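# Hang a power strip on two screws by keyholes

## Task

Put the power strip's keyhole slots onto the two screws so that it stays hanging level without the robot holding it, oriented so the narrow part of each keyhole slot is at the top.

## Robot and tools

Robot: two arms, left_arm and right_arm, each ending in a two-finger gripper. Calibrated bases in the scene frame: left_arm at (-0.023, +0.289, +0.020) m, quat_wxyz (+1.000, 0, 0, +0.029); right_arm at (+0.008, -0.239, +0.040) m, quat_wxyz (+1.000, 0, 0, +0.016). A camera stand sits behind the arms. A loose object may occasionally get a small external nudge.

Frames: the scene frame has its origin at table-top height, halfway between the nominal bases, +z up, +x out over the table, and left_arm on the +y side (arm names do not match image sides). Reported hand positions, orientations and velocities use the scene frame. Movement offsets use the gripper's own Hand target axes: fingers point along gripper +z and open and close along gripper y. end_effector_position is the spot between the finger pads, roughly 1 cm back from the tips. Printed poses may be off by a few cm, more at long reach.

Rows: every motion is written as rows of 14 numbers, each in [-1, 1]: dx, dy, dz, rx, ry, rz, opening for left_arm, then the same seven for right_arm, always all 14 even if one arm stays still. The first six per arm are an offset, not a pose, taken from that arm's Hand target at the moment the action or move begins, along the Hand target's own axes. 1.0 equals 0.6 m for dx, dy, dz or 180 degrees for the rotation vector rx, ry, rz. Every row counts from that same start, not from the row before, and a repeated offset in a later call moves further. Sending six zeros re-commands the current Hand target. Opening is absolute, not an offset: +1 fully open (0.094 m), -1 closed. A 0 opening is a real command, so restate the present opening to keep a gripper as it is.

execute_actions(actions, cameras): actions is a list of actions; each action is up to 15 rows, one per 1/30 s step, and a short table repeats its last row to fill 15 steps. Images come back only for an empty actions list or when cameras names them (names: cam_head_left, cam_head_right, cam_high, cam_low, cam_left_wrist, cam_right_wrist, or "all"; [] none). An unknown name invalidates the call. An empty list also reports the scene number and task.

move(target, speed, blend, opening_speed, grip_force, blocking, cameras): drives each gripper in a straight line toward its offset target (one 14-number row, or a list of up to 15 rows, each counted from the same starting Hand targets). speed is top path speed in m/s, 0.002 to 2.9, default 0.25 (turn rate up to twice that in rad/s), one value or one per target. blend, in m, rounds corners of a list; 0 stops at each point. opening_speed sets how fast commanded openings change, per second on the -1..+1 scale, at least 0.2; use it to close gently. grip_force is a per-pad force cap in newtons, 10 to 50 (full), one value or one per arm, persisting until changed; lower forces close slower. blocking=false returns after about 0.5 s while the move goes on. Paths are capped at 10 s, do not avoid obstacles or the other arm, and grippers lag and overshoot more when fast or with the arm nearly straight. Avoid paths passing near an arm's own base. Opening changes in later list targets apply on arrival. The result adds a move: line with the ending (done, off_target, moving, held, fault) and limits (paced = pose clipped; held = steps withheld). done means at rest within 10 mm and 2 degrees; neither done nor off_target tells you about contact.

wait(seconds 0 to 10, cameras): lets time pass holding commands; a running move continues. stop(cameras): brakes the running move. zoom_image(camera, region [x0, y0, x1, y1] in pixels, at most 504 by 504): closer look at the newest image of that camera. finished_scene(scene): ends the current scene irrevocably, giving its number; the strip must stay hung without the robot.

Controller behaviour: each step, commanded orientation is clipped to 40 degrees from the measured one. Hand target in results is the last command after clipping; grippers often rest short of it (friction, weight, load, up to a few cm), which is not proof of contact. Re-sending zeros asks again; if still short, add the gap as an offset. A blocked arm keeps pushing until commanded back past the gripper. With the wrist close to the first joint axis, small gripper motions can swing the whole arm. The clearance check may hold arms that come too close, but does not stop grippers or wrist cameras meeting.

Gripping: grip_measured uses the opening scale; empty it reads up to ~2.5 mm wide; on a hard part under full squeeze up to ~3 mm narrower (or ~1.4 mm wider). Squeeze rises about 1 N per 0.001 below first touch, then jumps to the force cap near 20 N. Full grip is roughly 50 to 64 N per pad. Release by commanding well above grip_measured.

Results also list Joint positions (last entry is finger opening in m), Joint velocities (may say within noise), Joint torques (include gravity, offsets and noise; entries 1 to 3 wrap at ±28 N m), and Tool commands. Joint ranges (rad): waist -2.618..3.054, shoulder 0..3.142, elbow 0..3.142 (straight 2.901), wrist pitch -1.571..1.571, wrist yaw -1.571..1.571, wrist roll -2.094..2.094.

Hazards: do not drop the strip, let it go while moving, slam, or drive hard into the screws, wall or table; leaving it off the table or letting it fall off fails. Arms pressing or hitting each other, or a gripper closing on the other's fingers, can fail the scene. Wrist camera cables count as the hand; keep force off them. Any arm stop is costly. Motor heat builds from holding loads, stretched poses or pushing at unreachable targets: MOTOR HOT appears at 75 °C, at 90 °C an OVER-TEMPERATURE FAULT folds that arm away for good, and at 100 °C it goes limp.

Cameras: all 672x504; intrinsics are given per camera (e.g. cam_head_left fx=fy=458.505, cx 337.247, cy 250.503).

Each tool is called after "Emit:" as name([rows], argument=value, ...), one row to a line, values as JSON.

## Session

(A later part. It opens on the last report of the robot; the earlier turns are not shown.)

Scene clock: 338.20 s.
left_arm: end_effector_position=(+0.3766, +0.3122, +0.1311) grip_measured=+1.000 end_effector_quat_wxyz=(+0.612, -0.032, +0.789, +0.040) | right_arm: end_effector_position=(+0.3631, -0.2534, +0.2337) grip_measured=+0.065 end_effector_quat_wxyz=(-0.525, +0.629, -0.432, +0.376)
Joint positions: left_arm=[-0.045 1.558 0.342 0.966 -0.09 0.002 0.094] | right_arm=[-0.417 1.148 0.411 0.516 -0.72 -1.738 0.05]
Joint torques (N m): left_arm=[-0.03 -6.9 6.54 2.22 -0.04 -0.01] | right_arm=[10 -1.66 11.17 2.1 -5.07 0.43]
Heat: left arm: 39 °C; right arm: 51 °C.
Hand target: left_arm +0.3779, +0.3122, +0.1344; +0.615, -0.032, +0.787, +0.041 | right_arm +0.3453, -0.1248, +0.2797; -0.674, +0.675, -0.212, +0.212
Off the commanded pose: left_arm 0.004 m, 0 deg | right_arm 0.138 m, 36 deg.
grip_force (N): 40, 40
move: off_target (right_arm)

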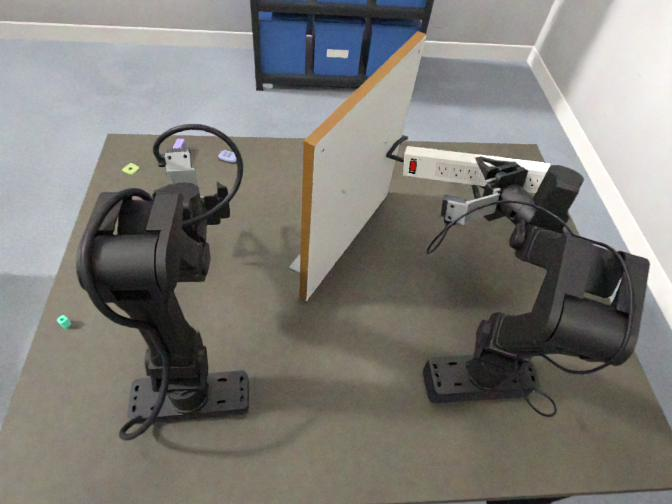

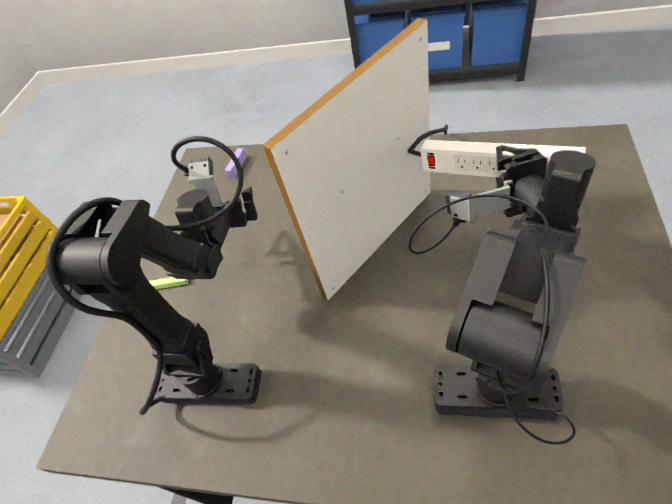

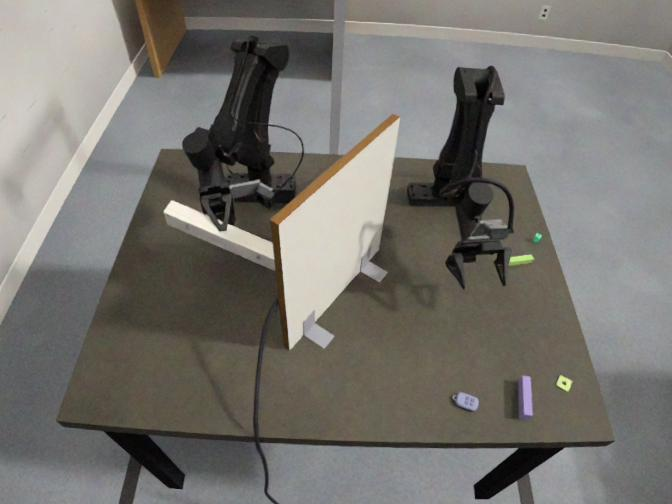

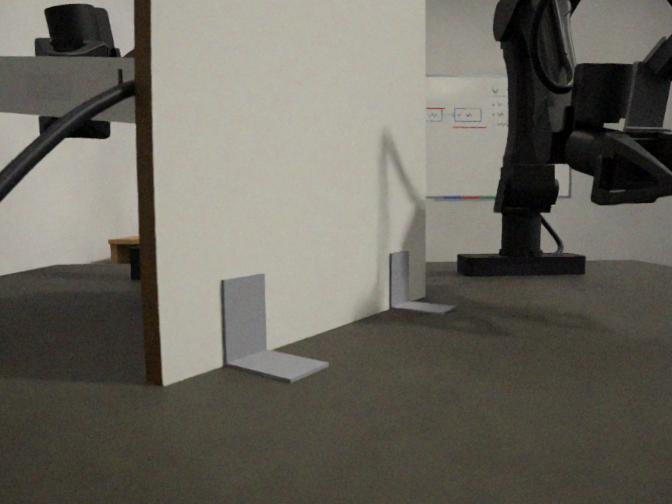

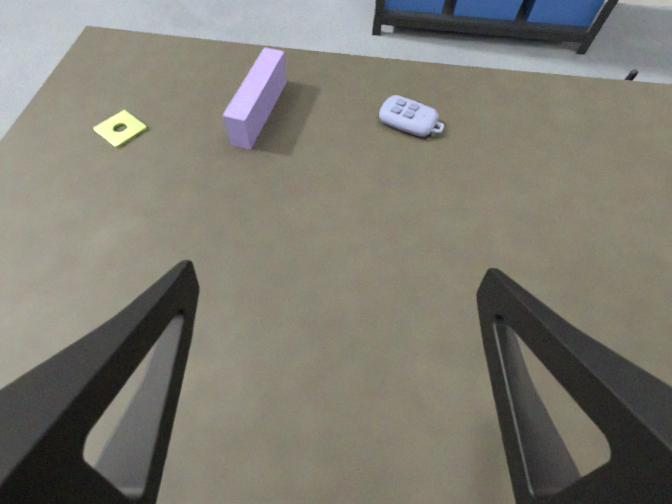

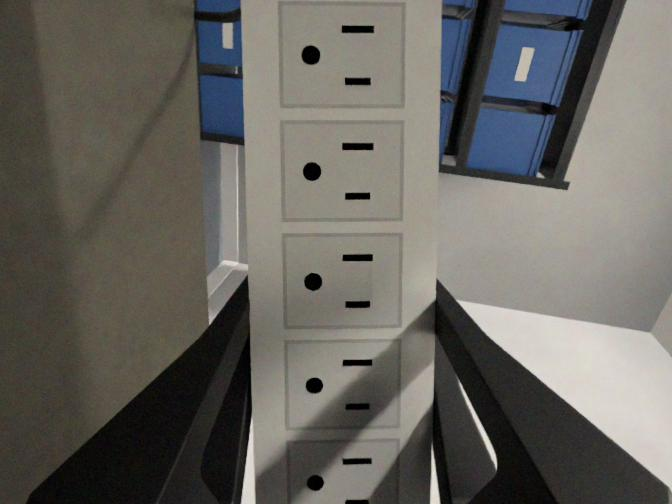

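Emit:
move(target=[0,0,0,0,0,0,1, 0.2017,0.033,-0.275,0,0.25,0,-0.3], speed=0.2, cameras=["cam_high","cam_head_left","cam_right_wrist","cam_low"])

Scene clock: 362.90 s.
left_arm: end_effector_position=(+0.3766, +0.3122, +0.1311) grip_measured=+1.000 end_effector_quat_wxyz=(+0.612, -0.032, +0.789, +0.040) | right_arm: end_effector_position=(+0.3507, -0.3301, +0.2476) grip_measured=+0.065 end_effector_quat_wxyz=(+0.529, -0.551, +0.472, -0.440)
Joint positions: left_arm=[-0.045 1.558 0.342 0.966 -0.09 0.002 0.094] | right_arm=[-0.67 1.208 0.368 0.763 -0.805 -1.612 0.05]
Joint torques (N m): left_arm=[-0.05 -6.9 6.53 2.22 -0.04 -0.01] | right_arm=[-0.39 -2.55 6.08 2.37 -0.26 0.31]
Heat: left arm: 39 °C; right arm: 46 °C.
Hand target: left_arm +0.3779, +0.3122, +0.1344; +0.615, -0.032, +0.787, +0.041 | right_arm +0.3502, -0.3294, +0.2604; +0.541, -0.543, +0.454, -0.454
Off the commanded pose: left_arm 0.004 m, 0 deg | right_arm 0.013 m, 3 deg.
grip_force (N): 40, 40
move: off_target (right_arm)
Images, in order (width x height): cam_head_left 672x504, cam_high 672x504, cam_low 672x504, cam_right_wrist 672x504.

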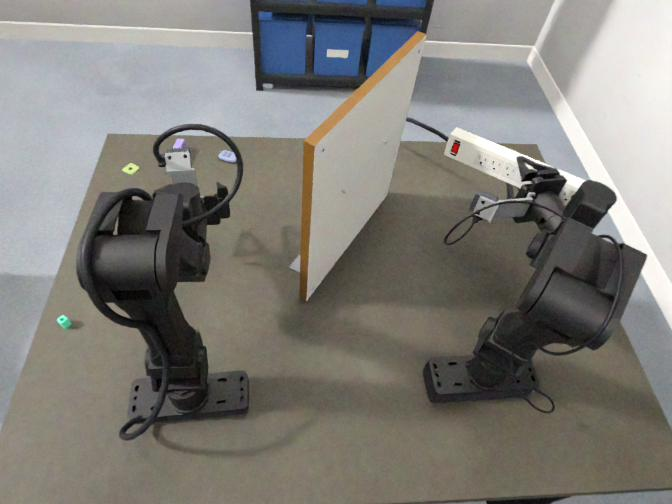

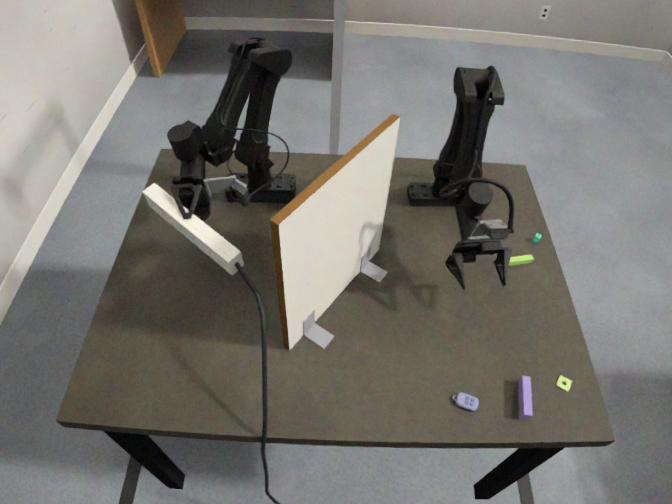

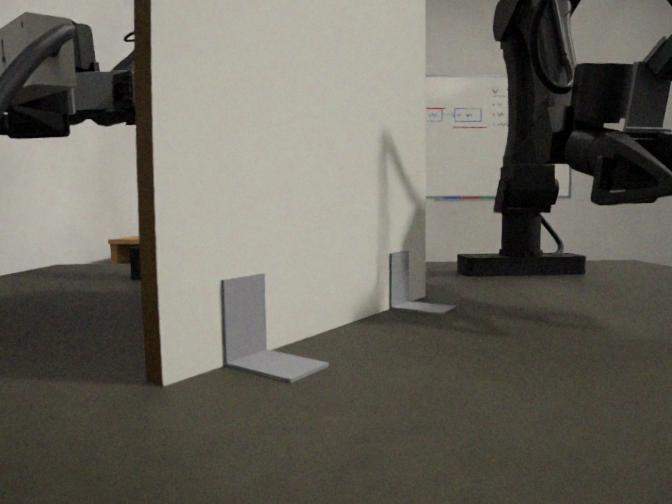

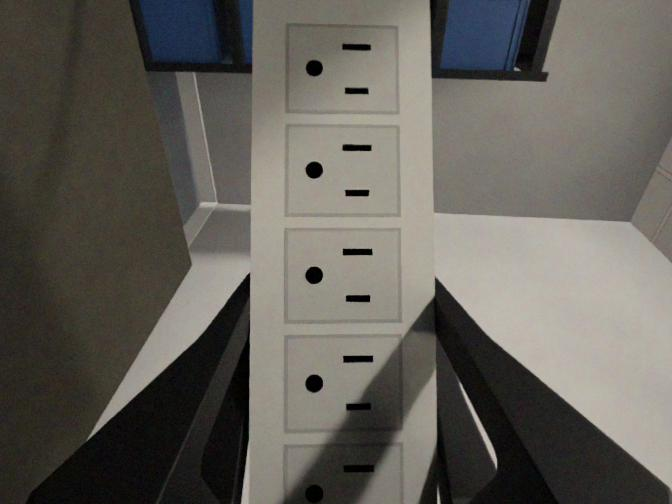

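Emit:
move([
  [0,0,0,0,0,0,1, -0.024,0.1,0.055,-0.0962,0.2658,0.5122,-0.3],
  [0,0,0,0,0,0,1, -0.024,0.32,0.055,-0.0962,0.2658,0.5122,-0.3],
], speed=0.25, blend=0.03, cameras=["cam_high","cam_head_right","cam_right_wrist"])

Emit:
zoom_image(camera="cam_high", region=[90, 180, 290, 380])

Scene clock: 401.87 s.
left_arm: end_effector_position=(+0.3766, +0.3122, +0.1311) grip_measured=+1.000 end_effector_quat_wxyz=(+0.612, -0.032, +0.789, +0.040) | right_arm: end_effector_position=(+0.3767, -0.3082, +0.0671) grip_measured=+0.065 end_effector_quat_wxyz=(+0.399, +0.073, +0.914, -0.033)
Joint positions: left_arm=[-0.045 1.558 0.342 0.966 -0.09 0.002 0.094] | right_arm=[-0.234 1.569 0.507 0.314 -0.03 -0.032 0.05]
Joint torques (N m): left_arm=[-0.05 -6.91 6.53 2.22 -0.04 -0.01] | right_arm=[0.14 -4.03 4.88 1.87 0.08 0.14]
Heat: left arm: 39 °C; right arm: 46 °C.
Hand target: left_arm +0.3779, +0.3122, +0.1344; +0.615, -0.032, +0.787, +0.041 | right_arm +0.3799, -0.3097, +0.0682; +0.409, +0.080, +0.908, -0.035
Off the commanded pose: left_arm 0.004 m, 0 deg | right_arm 0.004 m, 2 deg.
grip_force (N): 40, 40
move: done
Images, in order (width x height): cam_head_right 672x504, cam_high 672x504, cam_right_wrist 672x504.

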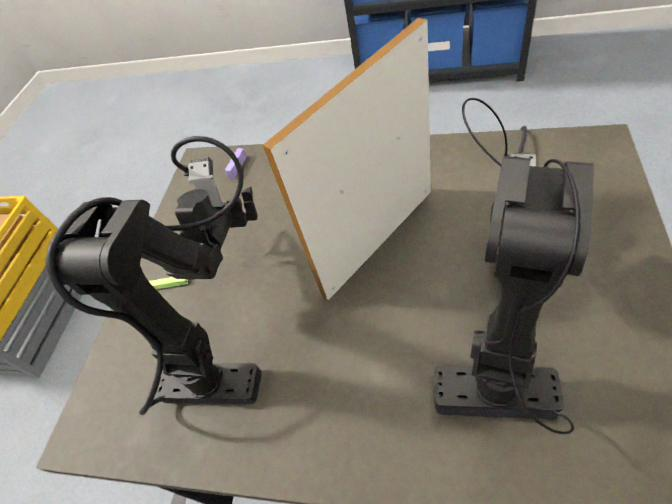

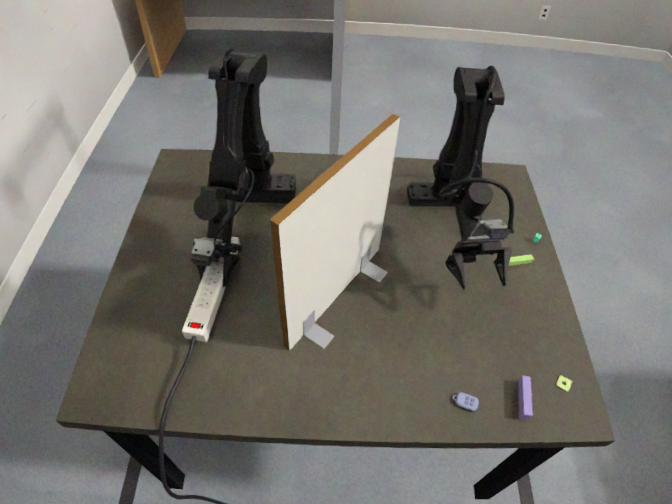

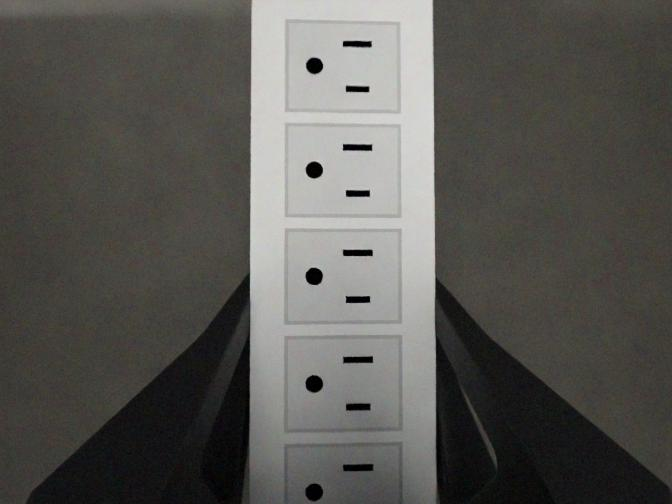

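Scaled by 2.520.

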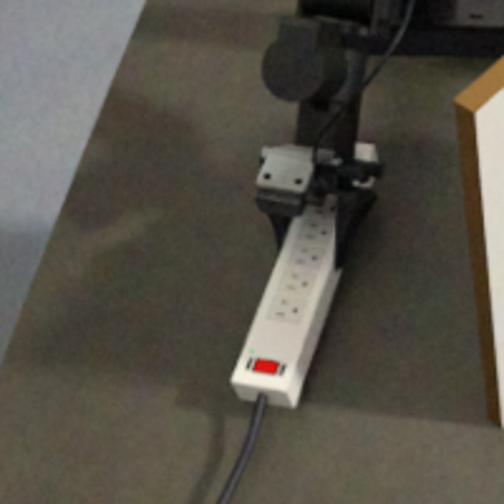

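Emit:
move(target=[0,0,0,0,0,0,1, 0.0453,0,0.0401,0,0,0,-0.3], speed=0.08, cameras=["cam_high","cam_right_wrist"])

Emit:
zoom_image(camera="cam_high", region=[130, 210, 270, 350])

Scene clock: 407.27 s.
left_arm: end_effector_position=(+0.3766, +0.3122, +0.1311) grip_measured=+1.000 end_effector_quat_wxyz=(+0.612, -0.032, +0.789, +0.040) | right_arm: end_effector_position=(+0.3799, -0.3089, +0.0337) grip_measured=+0.065 end_effector_quat_wxyz=(+0.405, +0.072, +0.911, -0.034)
Joint positions: left_arm=[-0.045 1.558 0.342 0.966 -0.09 0.002 0.094] | right_arm=[-0.234 1.738 0.461 0.542 -0.03 -0.031 0.05]
Joint torques (N m): left_arm=[-0.03 -6.9 6.53 2.22 -0.04 -0.01] | right_arm=[0.14 -4.41 3.82 1.76 0.08 0.14]
Heat: left arm: 40 °C; right arm: 45 °C.
Hand target: left_arm +0.3779, +0.3122, +0.1344; +0.615, -0.032, +0.787, +0.041 | right_arm +0.3799, -0.3096, +0.0319; +0.409, +0.080, +0.908, -0.035
Off the commanded pose: left_arm 0.004 m, 0 deg | right_arm 0.002 m, 1 deg.
grip_force (N): 40, 40
move: done
Images, in order (width x height): cam_high 672x504, cam_right_wrist 672x504.

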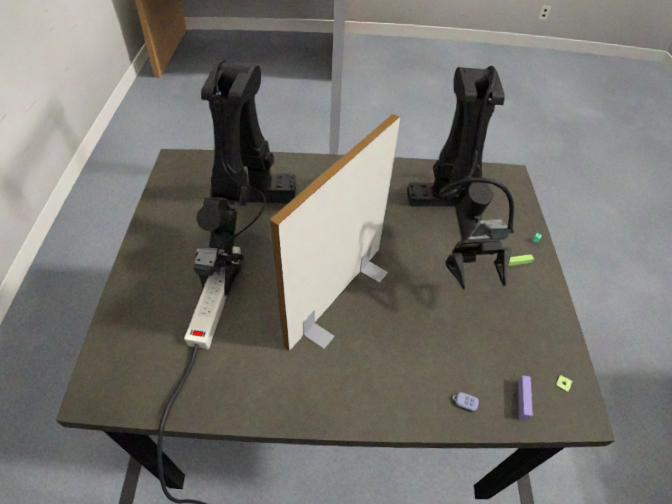

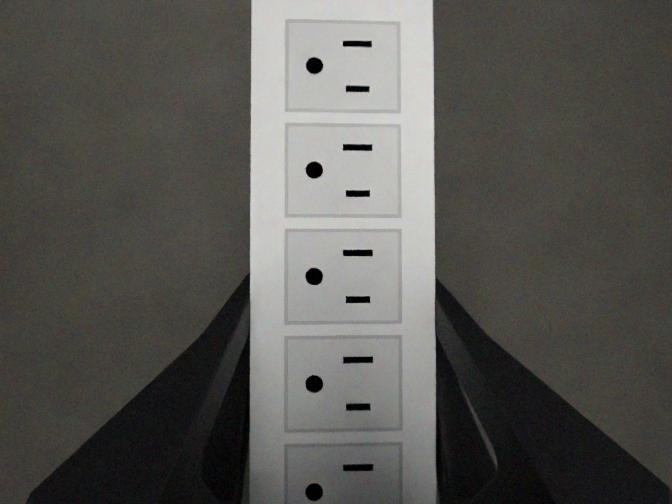

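Scaled by 3.600.

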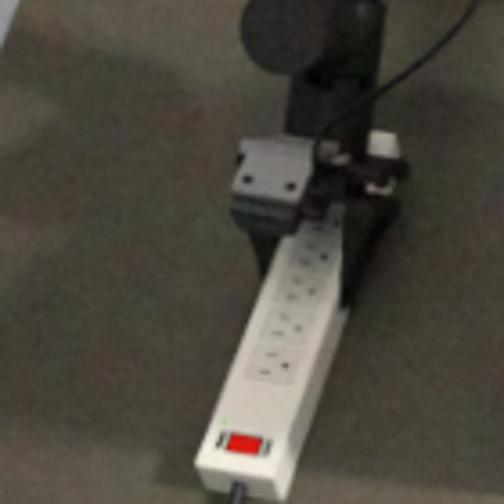

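Emit:
move(target=[0,0,0,0,0,0,1, 0.0113,0,0.0100,0,0,0,-0.3], speed=0.04, cameras=["cam_high"])

Emit:
zoom_image(camera="cam_high", region=[130, 210, 270, 350])

Scene clock: 411.77 s.
left_arm: end_effector_position=(+0.3766, +0.3122, +0.1311) grip_measured=+1.000 end_effector_quat_wxyz=(+0.612, -0.032, +0.789, +0.040) | right_arm: end_effector_position=(+0.3840, -0.3097, +0.0301) grip_measured=+0.065 end_effector_quat_wxyz=(+0.415, +0.072, +0.906, -0.035)
Joint positions: left_arm=[-0.045 1.558 0.342 0.966 -0.09 0.002 0.094] | right_arm=[-0.234 1.778 0.456 0.61 -0.03 -0.03 0.05]
Joint torques (N m): left_arm=[-0.02 -6.9 6.53 2.22 -0.04 -0.01] | right_arm=[0.16 -4.05 3.37 1.71 0.09 0.12]
Heat: left arm: 40 °C; right arm: 45 °C.
Hand target: left_arm +0.3779, +0.3122, +0.1344; +0.615, -0.032, +0.787, +0.041 | right_arm +0.3799, -0.3096, +0.0229; +0.409, +0.080, +0.908, -0.035
Off the commanded pose: left_arm 0.004 m, 0 deg | right_arm 0.008 m, 1 deg.
grip_force (N): 40, 40
move: done
Images, in order (width x height): cam_high 672x504.

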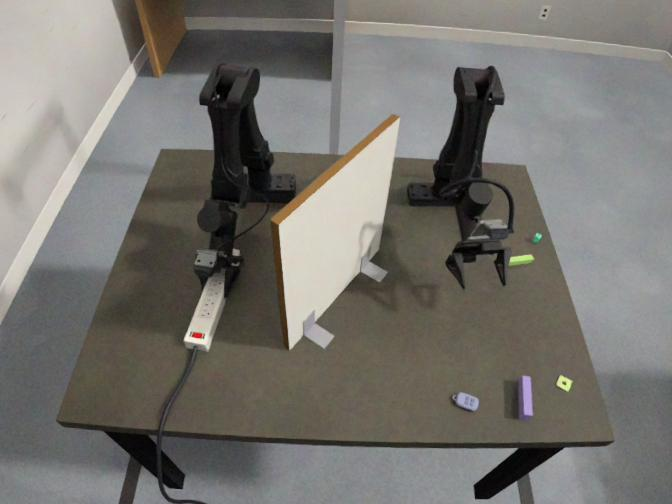

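Scaled by 3.600.

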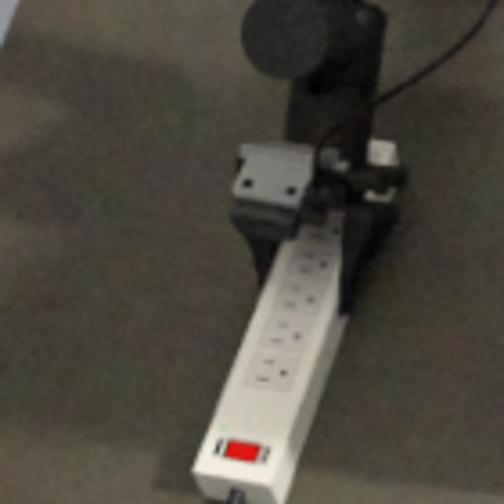

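Emit:
move(target=[0,0,0,0,0,0,1, -0.010,0,-0.002,0,0,0,1], speed=0.05, opening_speed=0.8, cameras=["cam_right_wrist"])

Scene clock: 438.60 s.
left_arm: end_effector_position=(+0.3766, +0.3122, +0.1311) grip_measured=+1.000 end_effector_quat_wxyz=(+0.612, -0.032, +0.789, +0.040) | right_arm: end_effector_position=(+0.3814, -0.3102, +0.0274) grip_measured=+0.998 end_effector_quat_wxyz=(+0.408, +0.077, +0.909, -0.035)
Joint positions: left_arm=[-0.045 1.558 0.342 0.966 -0.09 0.002 0.094] | right_arm=[-0.234 1.778 0.456 0.596 -0.024 -0.023 0.094]
Joint torques (N m): left_arm=[-0.03 -6.91 6.53 2.22 -0.04 -0.01] | right_arm=[0.28 -5.46 4.63 1.48 0.03 0.07]
Heat: left arm: 40 °C; right arm: 43 °C.
Hand target: left_arm +0.3779, +0.3122, +0.1344; +0.615, -0.032, +0.787, +0.041 | right_arm +0.3830, -0.3102, +0.0282; +0.409, +0.080, +0.908, -0.035
Off the commanded pose: left_arm 0.004 m, 0 deg | right_arm 0.002 m, 0 deg.
grip_force (N): 40, 40
move: done
Images, in order (width x height): cam_right_wrist 672x504.

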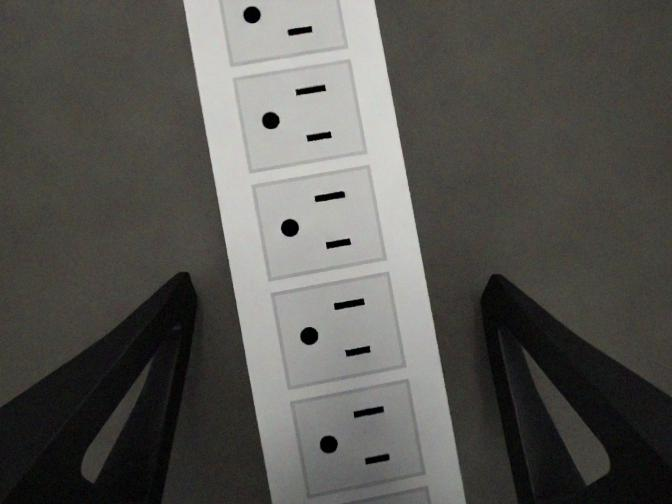

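Emit:
move([
  [0,0,0,0,0,0,1, -0.02,0,-0.0833,0,0,0,1],
  [0,0,0,0,0,0,1, -0.258,0.0247,-0.0417,-0.023,0.2685,-0.0525,1],
], speed=[0.1,0.25], blend=0.02, cameras=["cam_right_wrist","cam_high"])

Emit:
zoom_image(camera="cam_high", region=[130, 210, 270, 350])

Scene clock: 448.77 s.
left_arm: end_effector_position=(+0.3766, +0.3122, +0.1311) grip_measured=+1.000 end_effector_quat_wxyz=(+0.612, -0.032, +0.789, +0.040) | right_arm: end_effector_position=(+0.4618, -0.3117, +0.1639) grip_measured=+0.998 end_effector_quat_wxyz=(+0.023, +0.006, +1.000, -0.002)
Joint positions: left_arm=[-0.045 1.558 0.342 0.966 -0.09 0.002 0.094] | right_arm=[-0.194 2.346 2.376 -1.554 -0.004 -0.15 0.094]
Joint torques (N m): left_arm=[-0.03 -6.91 6.53 2.22 -0.03 -0.01] | right_arm=[0.47 -8.92 8.54 0.25 0.03 -0.06]
Heat: left arm: 40 °C; right arm: 41 °C.
Hand target: left_arm +0.3779, +0.3122, +0.1344; +0.615, -0.032, +0.787, +0.041 | right_arm +0.4680, -0.3103, +0.1607; +0.001, +0.000, +1.000, +0.000
Off the commanded pose: left_arm 0.004 m, 0 deg | right_arm 0.007 m, 3 deg.
joint sent to its limit (right arm) — joint 4 (wrist pitch), lower limit. The joint targets are off in orientation, not in position.
grip_force (N): 40, 40
move: off_target (right_arm)
Images, in order (width x height): cam_high 672x504, cam_right_wrist 672x504.

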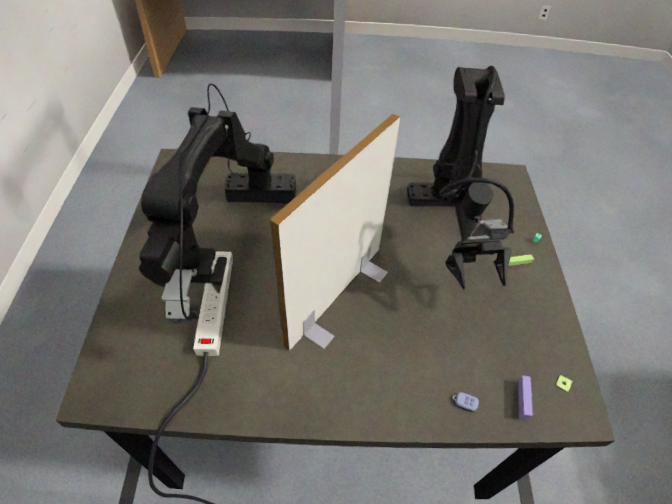

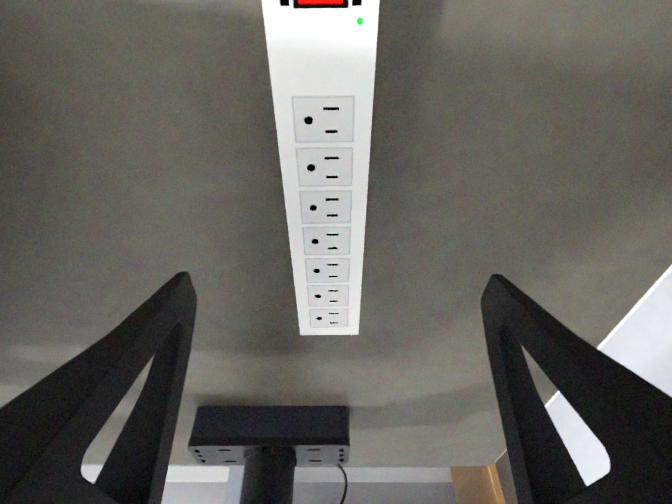

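Scaled by 3.600.

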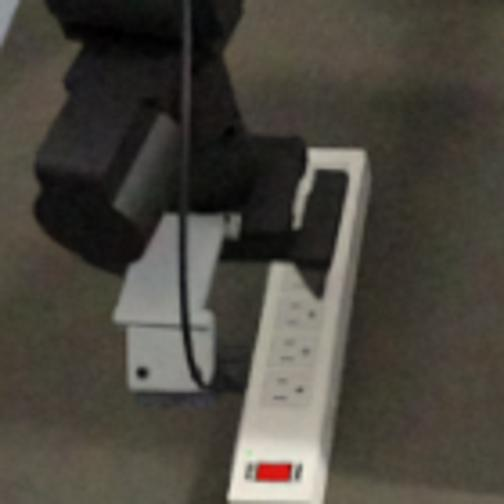

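Emit:
move([
  [0,0,0,0,0,0,1, 0.12,0.0097,0.15,0,0,0,1],
  [0,0,0,0,0,0,1, 0.12,0.0097,0.241,0,0,0,1],
], speed=[0.2,0.1], blend=0.01, cameras=["cam_right_wrist"])

Scene clock: 518.67 s.
left_arm: end_effector_position=(+0.3766, +0.3122, +0.1311) grip_measured=+1.000 end_effector_quat_wxyz=(+0.612, -0.032, +0.789, +0.040) | right_arm: end_effector_position=(+0.3999, -0.3017, +0.0247) grip_measured=+0.998 end_effector_quat_wxyz=(+0.008, +0.000, +1.000, +0.000)
Joint positions: left_arm=[-0.045 1.558 0.342 0.966 -0.09 0.002 0.094] | right_arm=[-0.194 2.145 1.477 -0.886 -0.003 -0.163 0.094]
Joint torques (N m): left_arm=[-0.03 -6.91 6.54 2.22 -0.04 -0.01] | right_arm=[-0.61 -8.34 4.57 0.33 0.03 -0.06]
Heat: left arm: 40 °C; right arm: 40 °C.
Hand target: left_arm +0.3779, +0.3122, +0.1344; +0.615, -0.032, +0.787, +0.041 | right_arm +0.3961, -0.3046, +0.0160; +0.001, +0.000, +1.000, +0.000
Off the commanded pose: left_arm 0.004 m, 0 deg | right_arm 0.010 m, 1 deg.
grip_force (N): 40, 40
move: done
Images, in order (width x height): cam_right_wrist 672x504.

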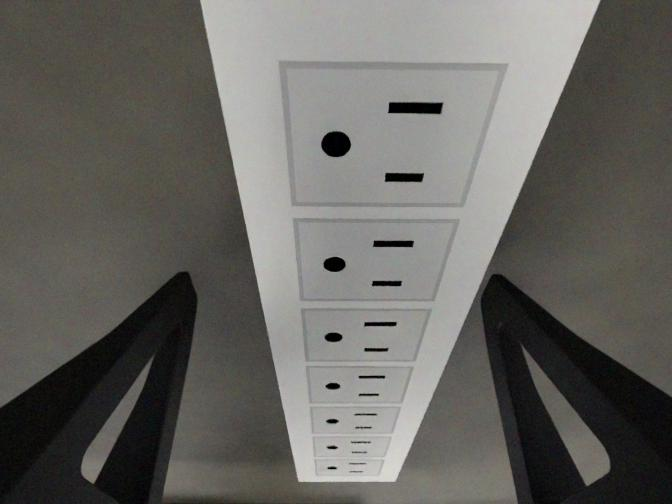

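Emit:
move(target=[0,0,0,0,0,0,1, 0.003,-0.008,0,0,0,0,-0.3], speed=0.05, opening_speed=0.8, grip_force=50, cameras=["cam_right_wrist"])

Scene clock: 526.17 s.
left_arm: end_effector_position=(+0.3766, +0.3122, +0.1311) grip_measured=+1.000 end_effector_quat_wxyz=(+0.612, -0.032, +0.789, +0.040) | right_arm: end_effector_position=(+0.3996, -0.3073, +0.0247) grip_measured=+0.061 end_effector_quat_wxyz=(+0.009, -0.002, +1.000, -0.001)
Joint positions: left_arm=[-0.045 1.558 0.342 0.966 -0.09 0.002 0.094] | right_arm=[-0.208 2.145 1.477 -0.884 -0.002 -0.18 0.05]
Joint torques (N m): left_arm=[-0.03 -6.9 6.53 2.22 -0.04 -0.01] | right_arm=[-0.54 -8.58 4.22 0.34 0.01 -0.02]
Heat: left arm: 40 °C; right arm: 39 °C.
Hand target: left_arm +0.3779, +0.3122, +0.1344; +0.615, -0.032, +0.787, +0.041 | right_arm +0.3944, -0.3093, +0.0160; +0.001, +0.000, +1.000, +0.000
Off the commanded pose: left_arm 0.004 m, 0 deg | right_arm 0.010 m, 1 deg.
move: done
Images, in order (width x height): cam_right_wrist 672x504.

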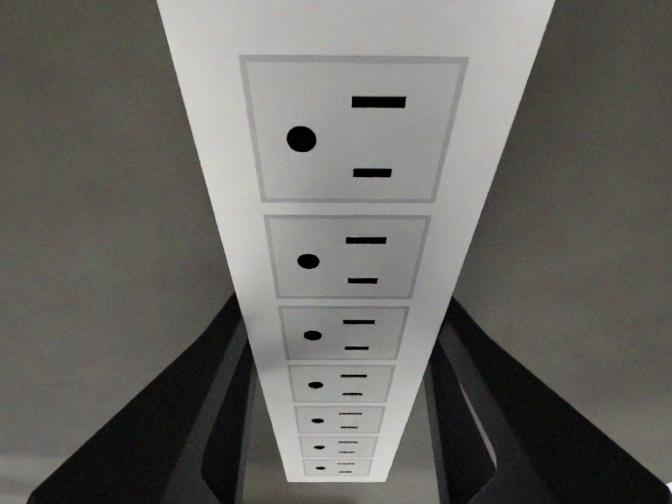

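Emit:
move([
  [0,0,0,0,0,0,1, 0.01,0,-0.1,0,0,0,-0.3],
  [0,0,0,0,0,0,1, 0.057,-0.102,-0.307,0.2035,-0.291,-0.185,-0.3],
  [0,0,0,0,0,0,1, 0.041,-0.018,-0.523,0.407,-0.5817,-0.3704,-0.3],
], speed=[0.12,0.25,0.25], blend=[0.03,0.05,0], cameras=["cam_high","cam_head_right","cam_right_wrist","cam_low"])

Emit:
zoom_image(camera="cam_high", region=[110, 150, 290, 285])

Scene clock: 553.17 s.
left_arm: end_effector_position=(+0.3766, +0.3122, +0.1311) grip_measured=+1.000 end_effector_quat_wxyz=(+0.612, -0.032, +0.789, +0.040) | right_arm: end_effector_position=(+0.3705, -0.3241, +0.3028) grip_measured=+0.059 end_effector_quat_wxyz=(+0.643, -0.470, +0.384, -0.466)
Joint positions: left_arm=[-0.045 1.558 0.342 0.966 -0.09 0.002 0.094] | right_arm=[-0.625 1.519 0.405 1.505 -0.812 -1.222 0.05]
Joint torques (N m): left_arm=[-0.03 -6.91 6.54 2.22 -0.04 -0.01] | right_arm=[-0.03 -3.95 8.54 2.17 -0.13 0.51]
Heat: left arm: 40 °C; right arm: 39 °C.
Hand target: left_arm +0.3779, +0.3122, +0.1344; +0.615, -0.032, +0.787, +0.041 | right_arm +0.3694, -0.3199, +0.3299; +0.691, -0.440, +0.307, -0.484
Off the commanded pose: left_arm 0.004 m, 0 deg | right_arm 0.027 m, 11 deg.
joint sent to its limit (right arm) — joint 4 (wrist pitch), upper limit. The joint targets are off in orientation, not in position.
move: off_target (right_arm)
Images, in order (width x height): cam_head_right 672x504, cam_high 672x504, cam_low 672x504, cam_right_wrist 672x504.

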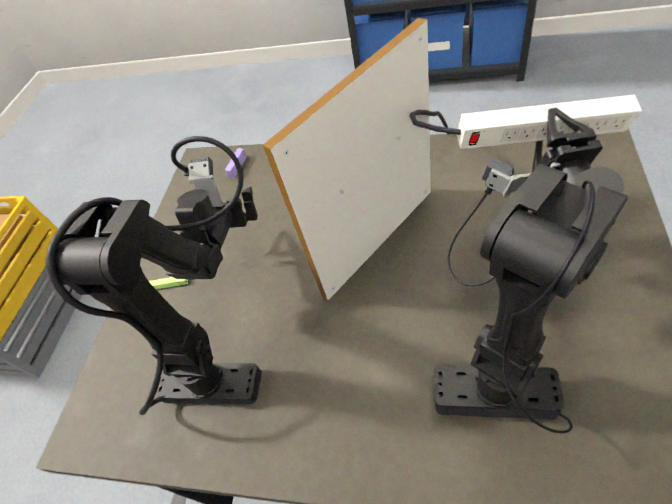

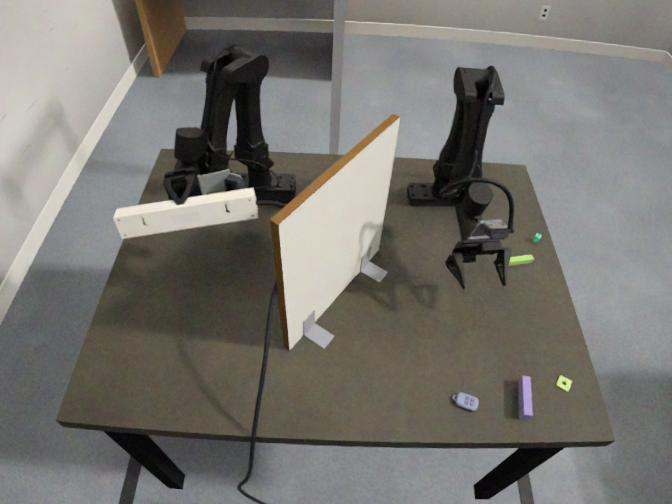

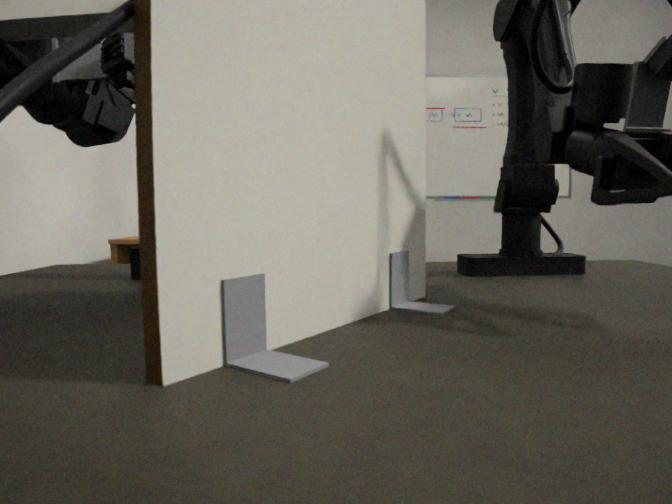

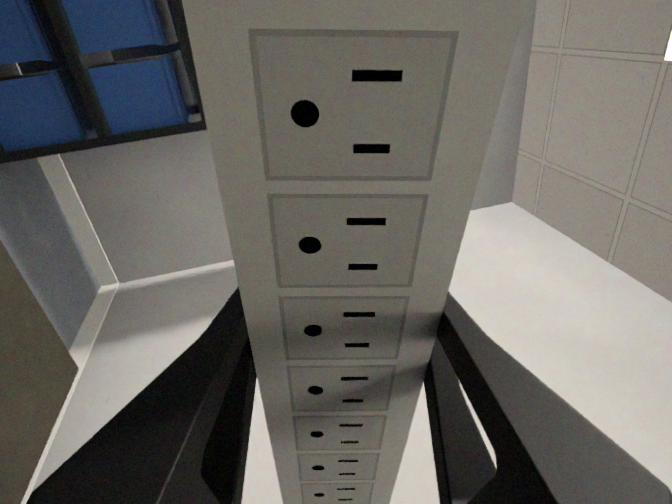

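Scaled by 2.800.

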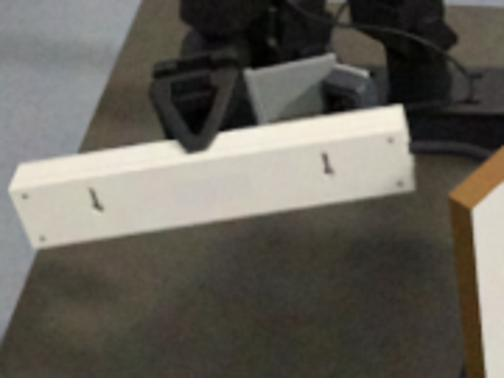

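Emit:
zoom_image(camera="cam_high", region=[110, 185, 190, 245])

Emit:
zoom_image(camera="cam_high", region=[190, 180, 270, 240])

Emit:
zoom_image(camera="cam_head_right", region=[390, 60, 650, 200])

Scaled by 6.300.

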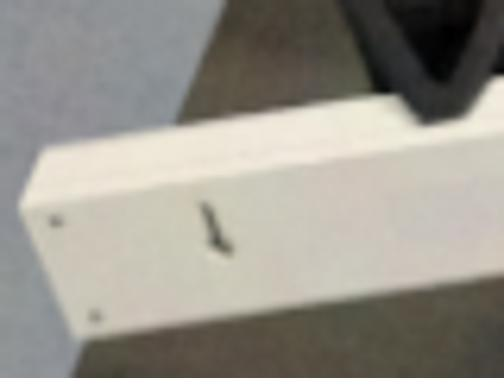

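Scaled by 6.300.

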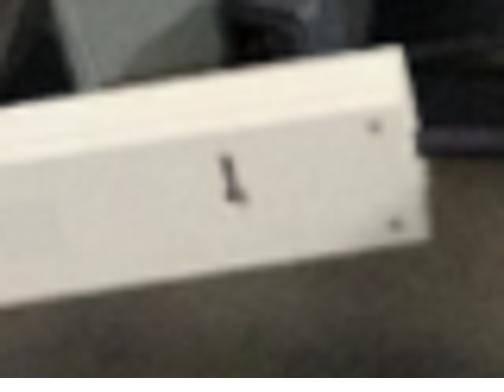

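Scaled by 1.938.

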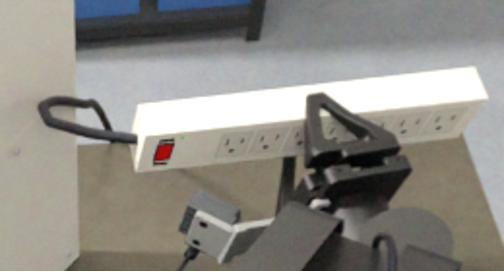

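Emit:
move([
  [0,0,0,0,0,0,1, -0.1335,0.0098,0.0208,-0.067,-0.096,0.022,-0.3],
  [0,0,0,0,0,0,1, -0.324,0.0315,0.0677,-0.1347,-0.1918,0.0433,-0.3],
], speed=0.12, blend=0.03, cameras=["cam_high","cam_head_right","cam_right_wrist","cam_head_left"])

Scene clock: 624.93 s.
left_arm: end_effector_position=(+0.3766, +0.3122, +0.1311) grip_measured=+1.000 end_effector_quat_wxyz=(+0.612, -0.032, +0.789, +0.040) | right_arm: end_effector_position=(+0.3523, -0.1330, +0.2879) grip_measured=+0.059 end_effector_quat_wxyz=(+0.656, -0.677, +0.273, -0.192)
Joint positions: left_arm=[-0.045 1.558 0.342 0.966 -0.09 0.002 0.094] | right_arm=[-0.187 1.237 0.596 0.506 -1.054 -1.589 0.05]
Joint torques (N m): left_arm=[-0.03 -6.91 6.54 2.23 -0.04 -0.01] | right_arm=[1.24 -6.99 11.1 1.8 -0.71 0.11]
Heat: left arm: 40 °C; right arm: 47 °C.
Hand target: left_arm +0.3779, +0.3122, +0.1344; +0.615, -0.032, +0.787, +0.041 | right_arm +0.3447, -0.1219, +0.3296; +0.675, -0.675, +0.212, -0.211
Off the commanded pose: left_arm 0.004 m, 0 deg | right_arm 0.044 m, 8 deg.
move: off_target (right_arm)
Images, in order (width x height): cam_head_left 672x504, cam_head_right 672x504, cam_high 672x504, cam_right_wrist 672x504.

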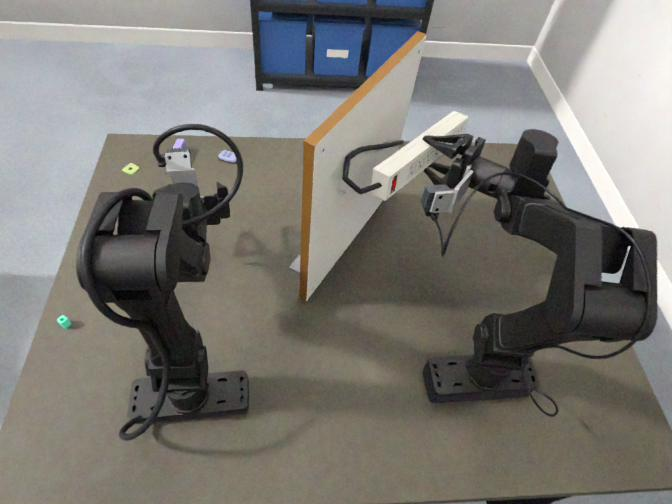

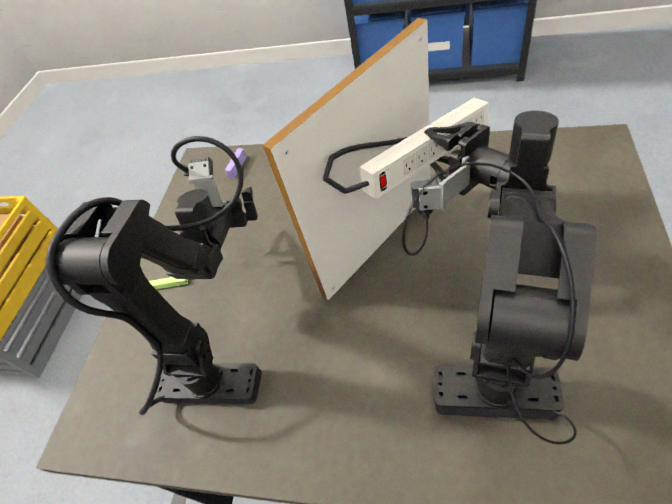

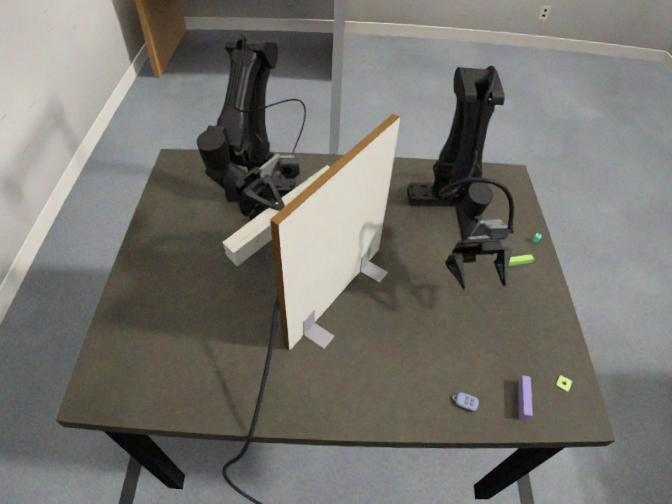

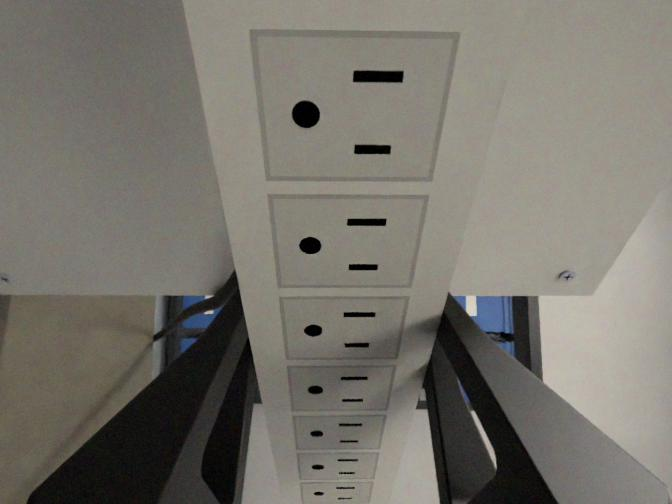

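Emit:
move(target=[0,0,0,0,0,0,1, 0,-0.13,0,0,0,-0.139,-0.3], speed=0.12, cameras=["cam_high","cam_head_right","cam_right_wrist","cam_head_left"])

Scene clock: 648.97 s.
left_arm: end_effector_position=(+0.3766, +0.3122, +0.1311) grip_measured=+1.000 end_effector_quat_wxyz=(+0.612, -0.032, +0.789, +0.040) | right_arm: end_effector_position=(+0.3580, -0.1332, +0.3683) grip_measured=+0.059 end_effector_quat_wxyz=(-0.599, +0.719, -0.108, +0.336)
Joint positions: left_arm=[-0.045 1.558 0.342 0.966 -0.09 0.002 0.094] | right_arm=[-0.187 1.183 0.88 0.185 -1.061 -2.036 0.05]
Joint torques (N m): left_arm=[-0.05 -6.9 6.53 2.22 -0.04 -0.01] | right_arm=[1.17 -6.34 11.6 1.72 -0.58 0.24]
Heat: left arm: 41 °C; right arm: 52 °C.
Hand target: left_arm +0.3779, +0.3122, +0.1344; +0.615, -0.032, +0.787, +0.041 | right_arm +0.3448, -0.1220, +0.4076; -0.613, +0.704, -0.061, +0.353
Off the commanded pose: left_arm 0.004 m, 0 deg | right_arm 0.043 m, 6 deg.
move: off_target (right_arm)
Images, in order (width x height): cam_head_left 672x504, cam_head_right 672x504, cam_high 672x504, cam_right_wrist 672x504.

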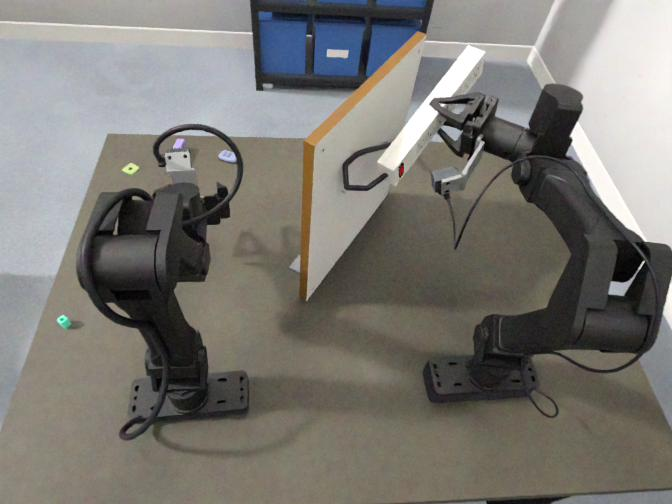

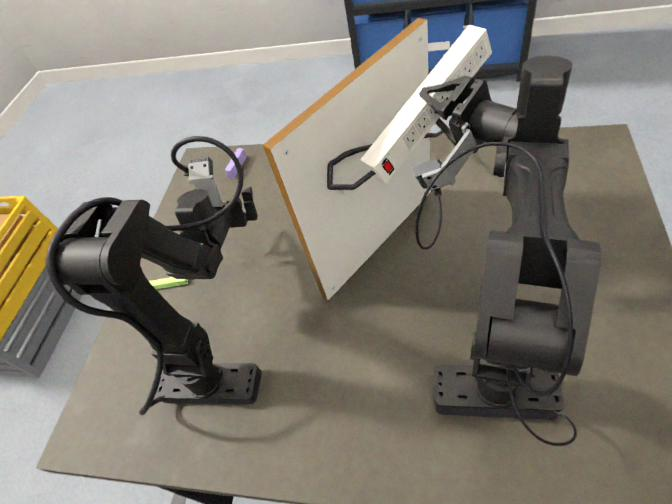

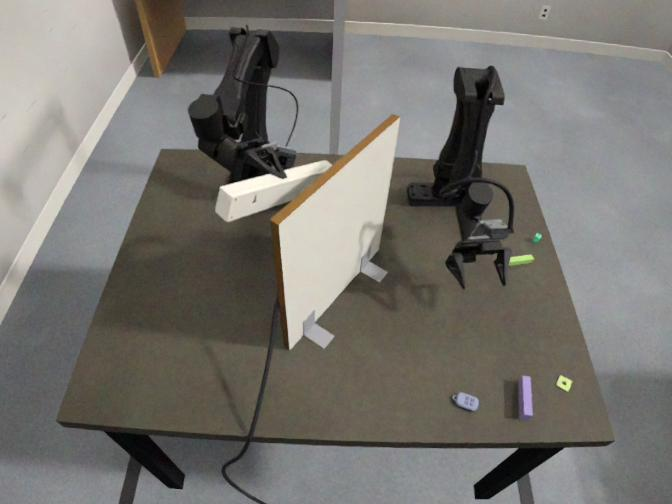

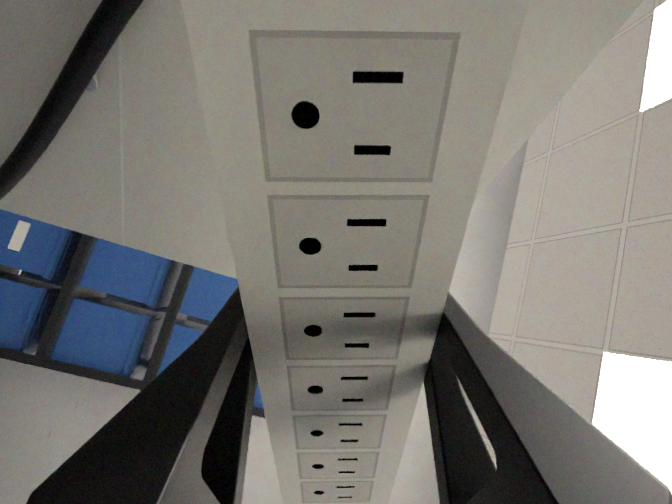

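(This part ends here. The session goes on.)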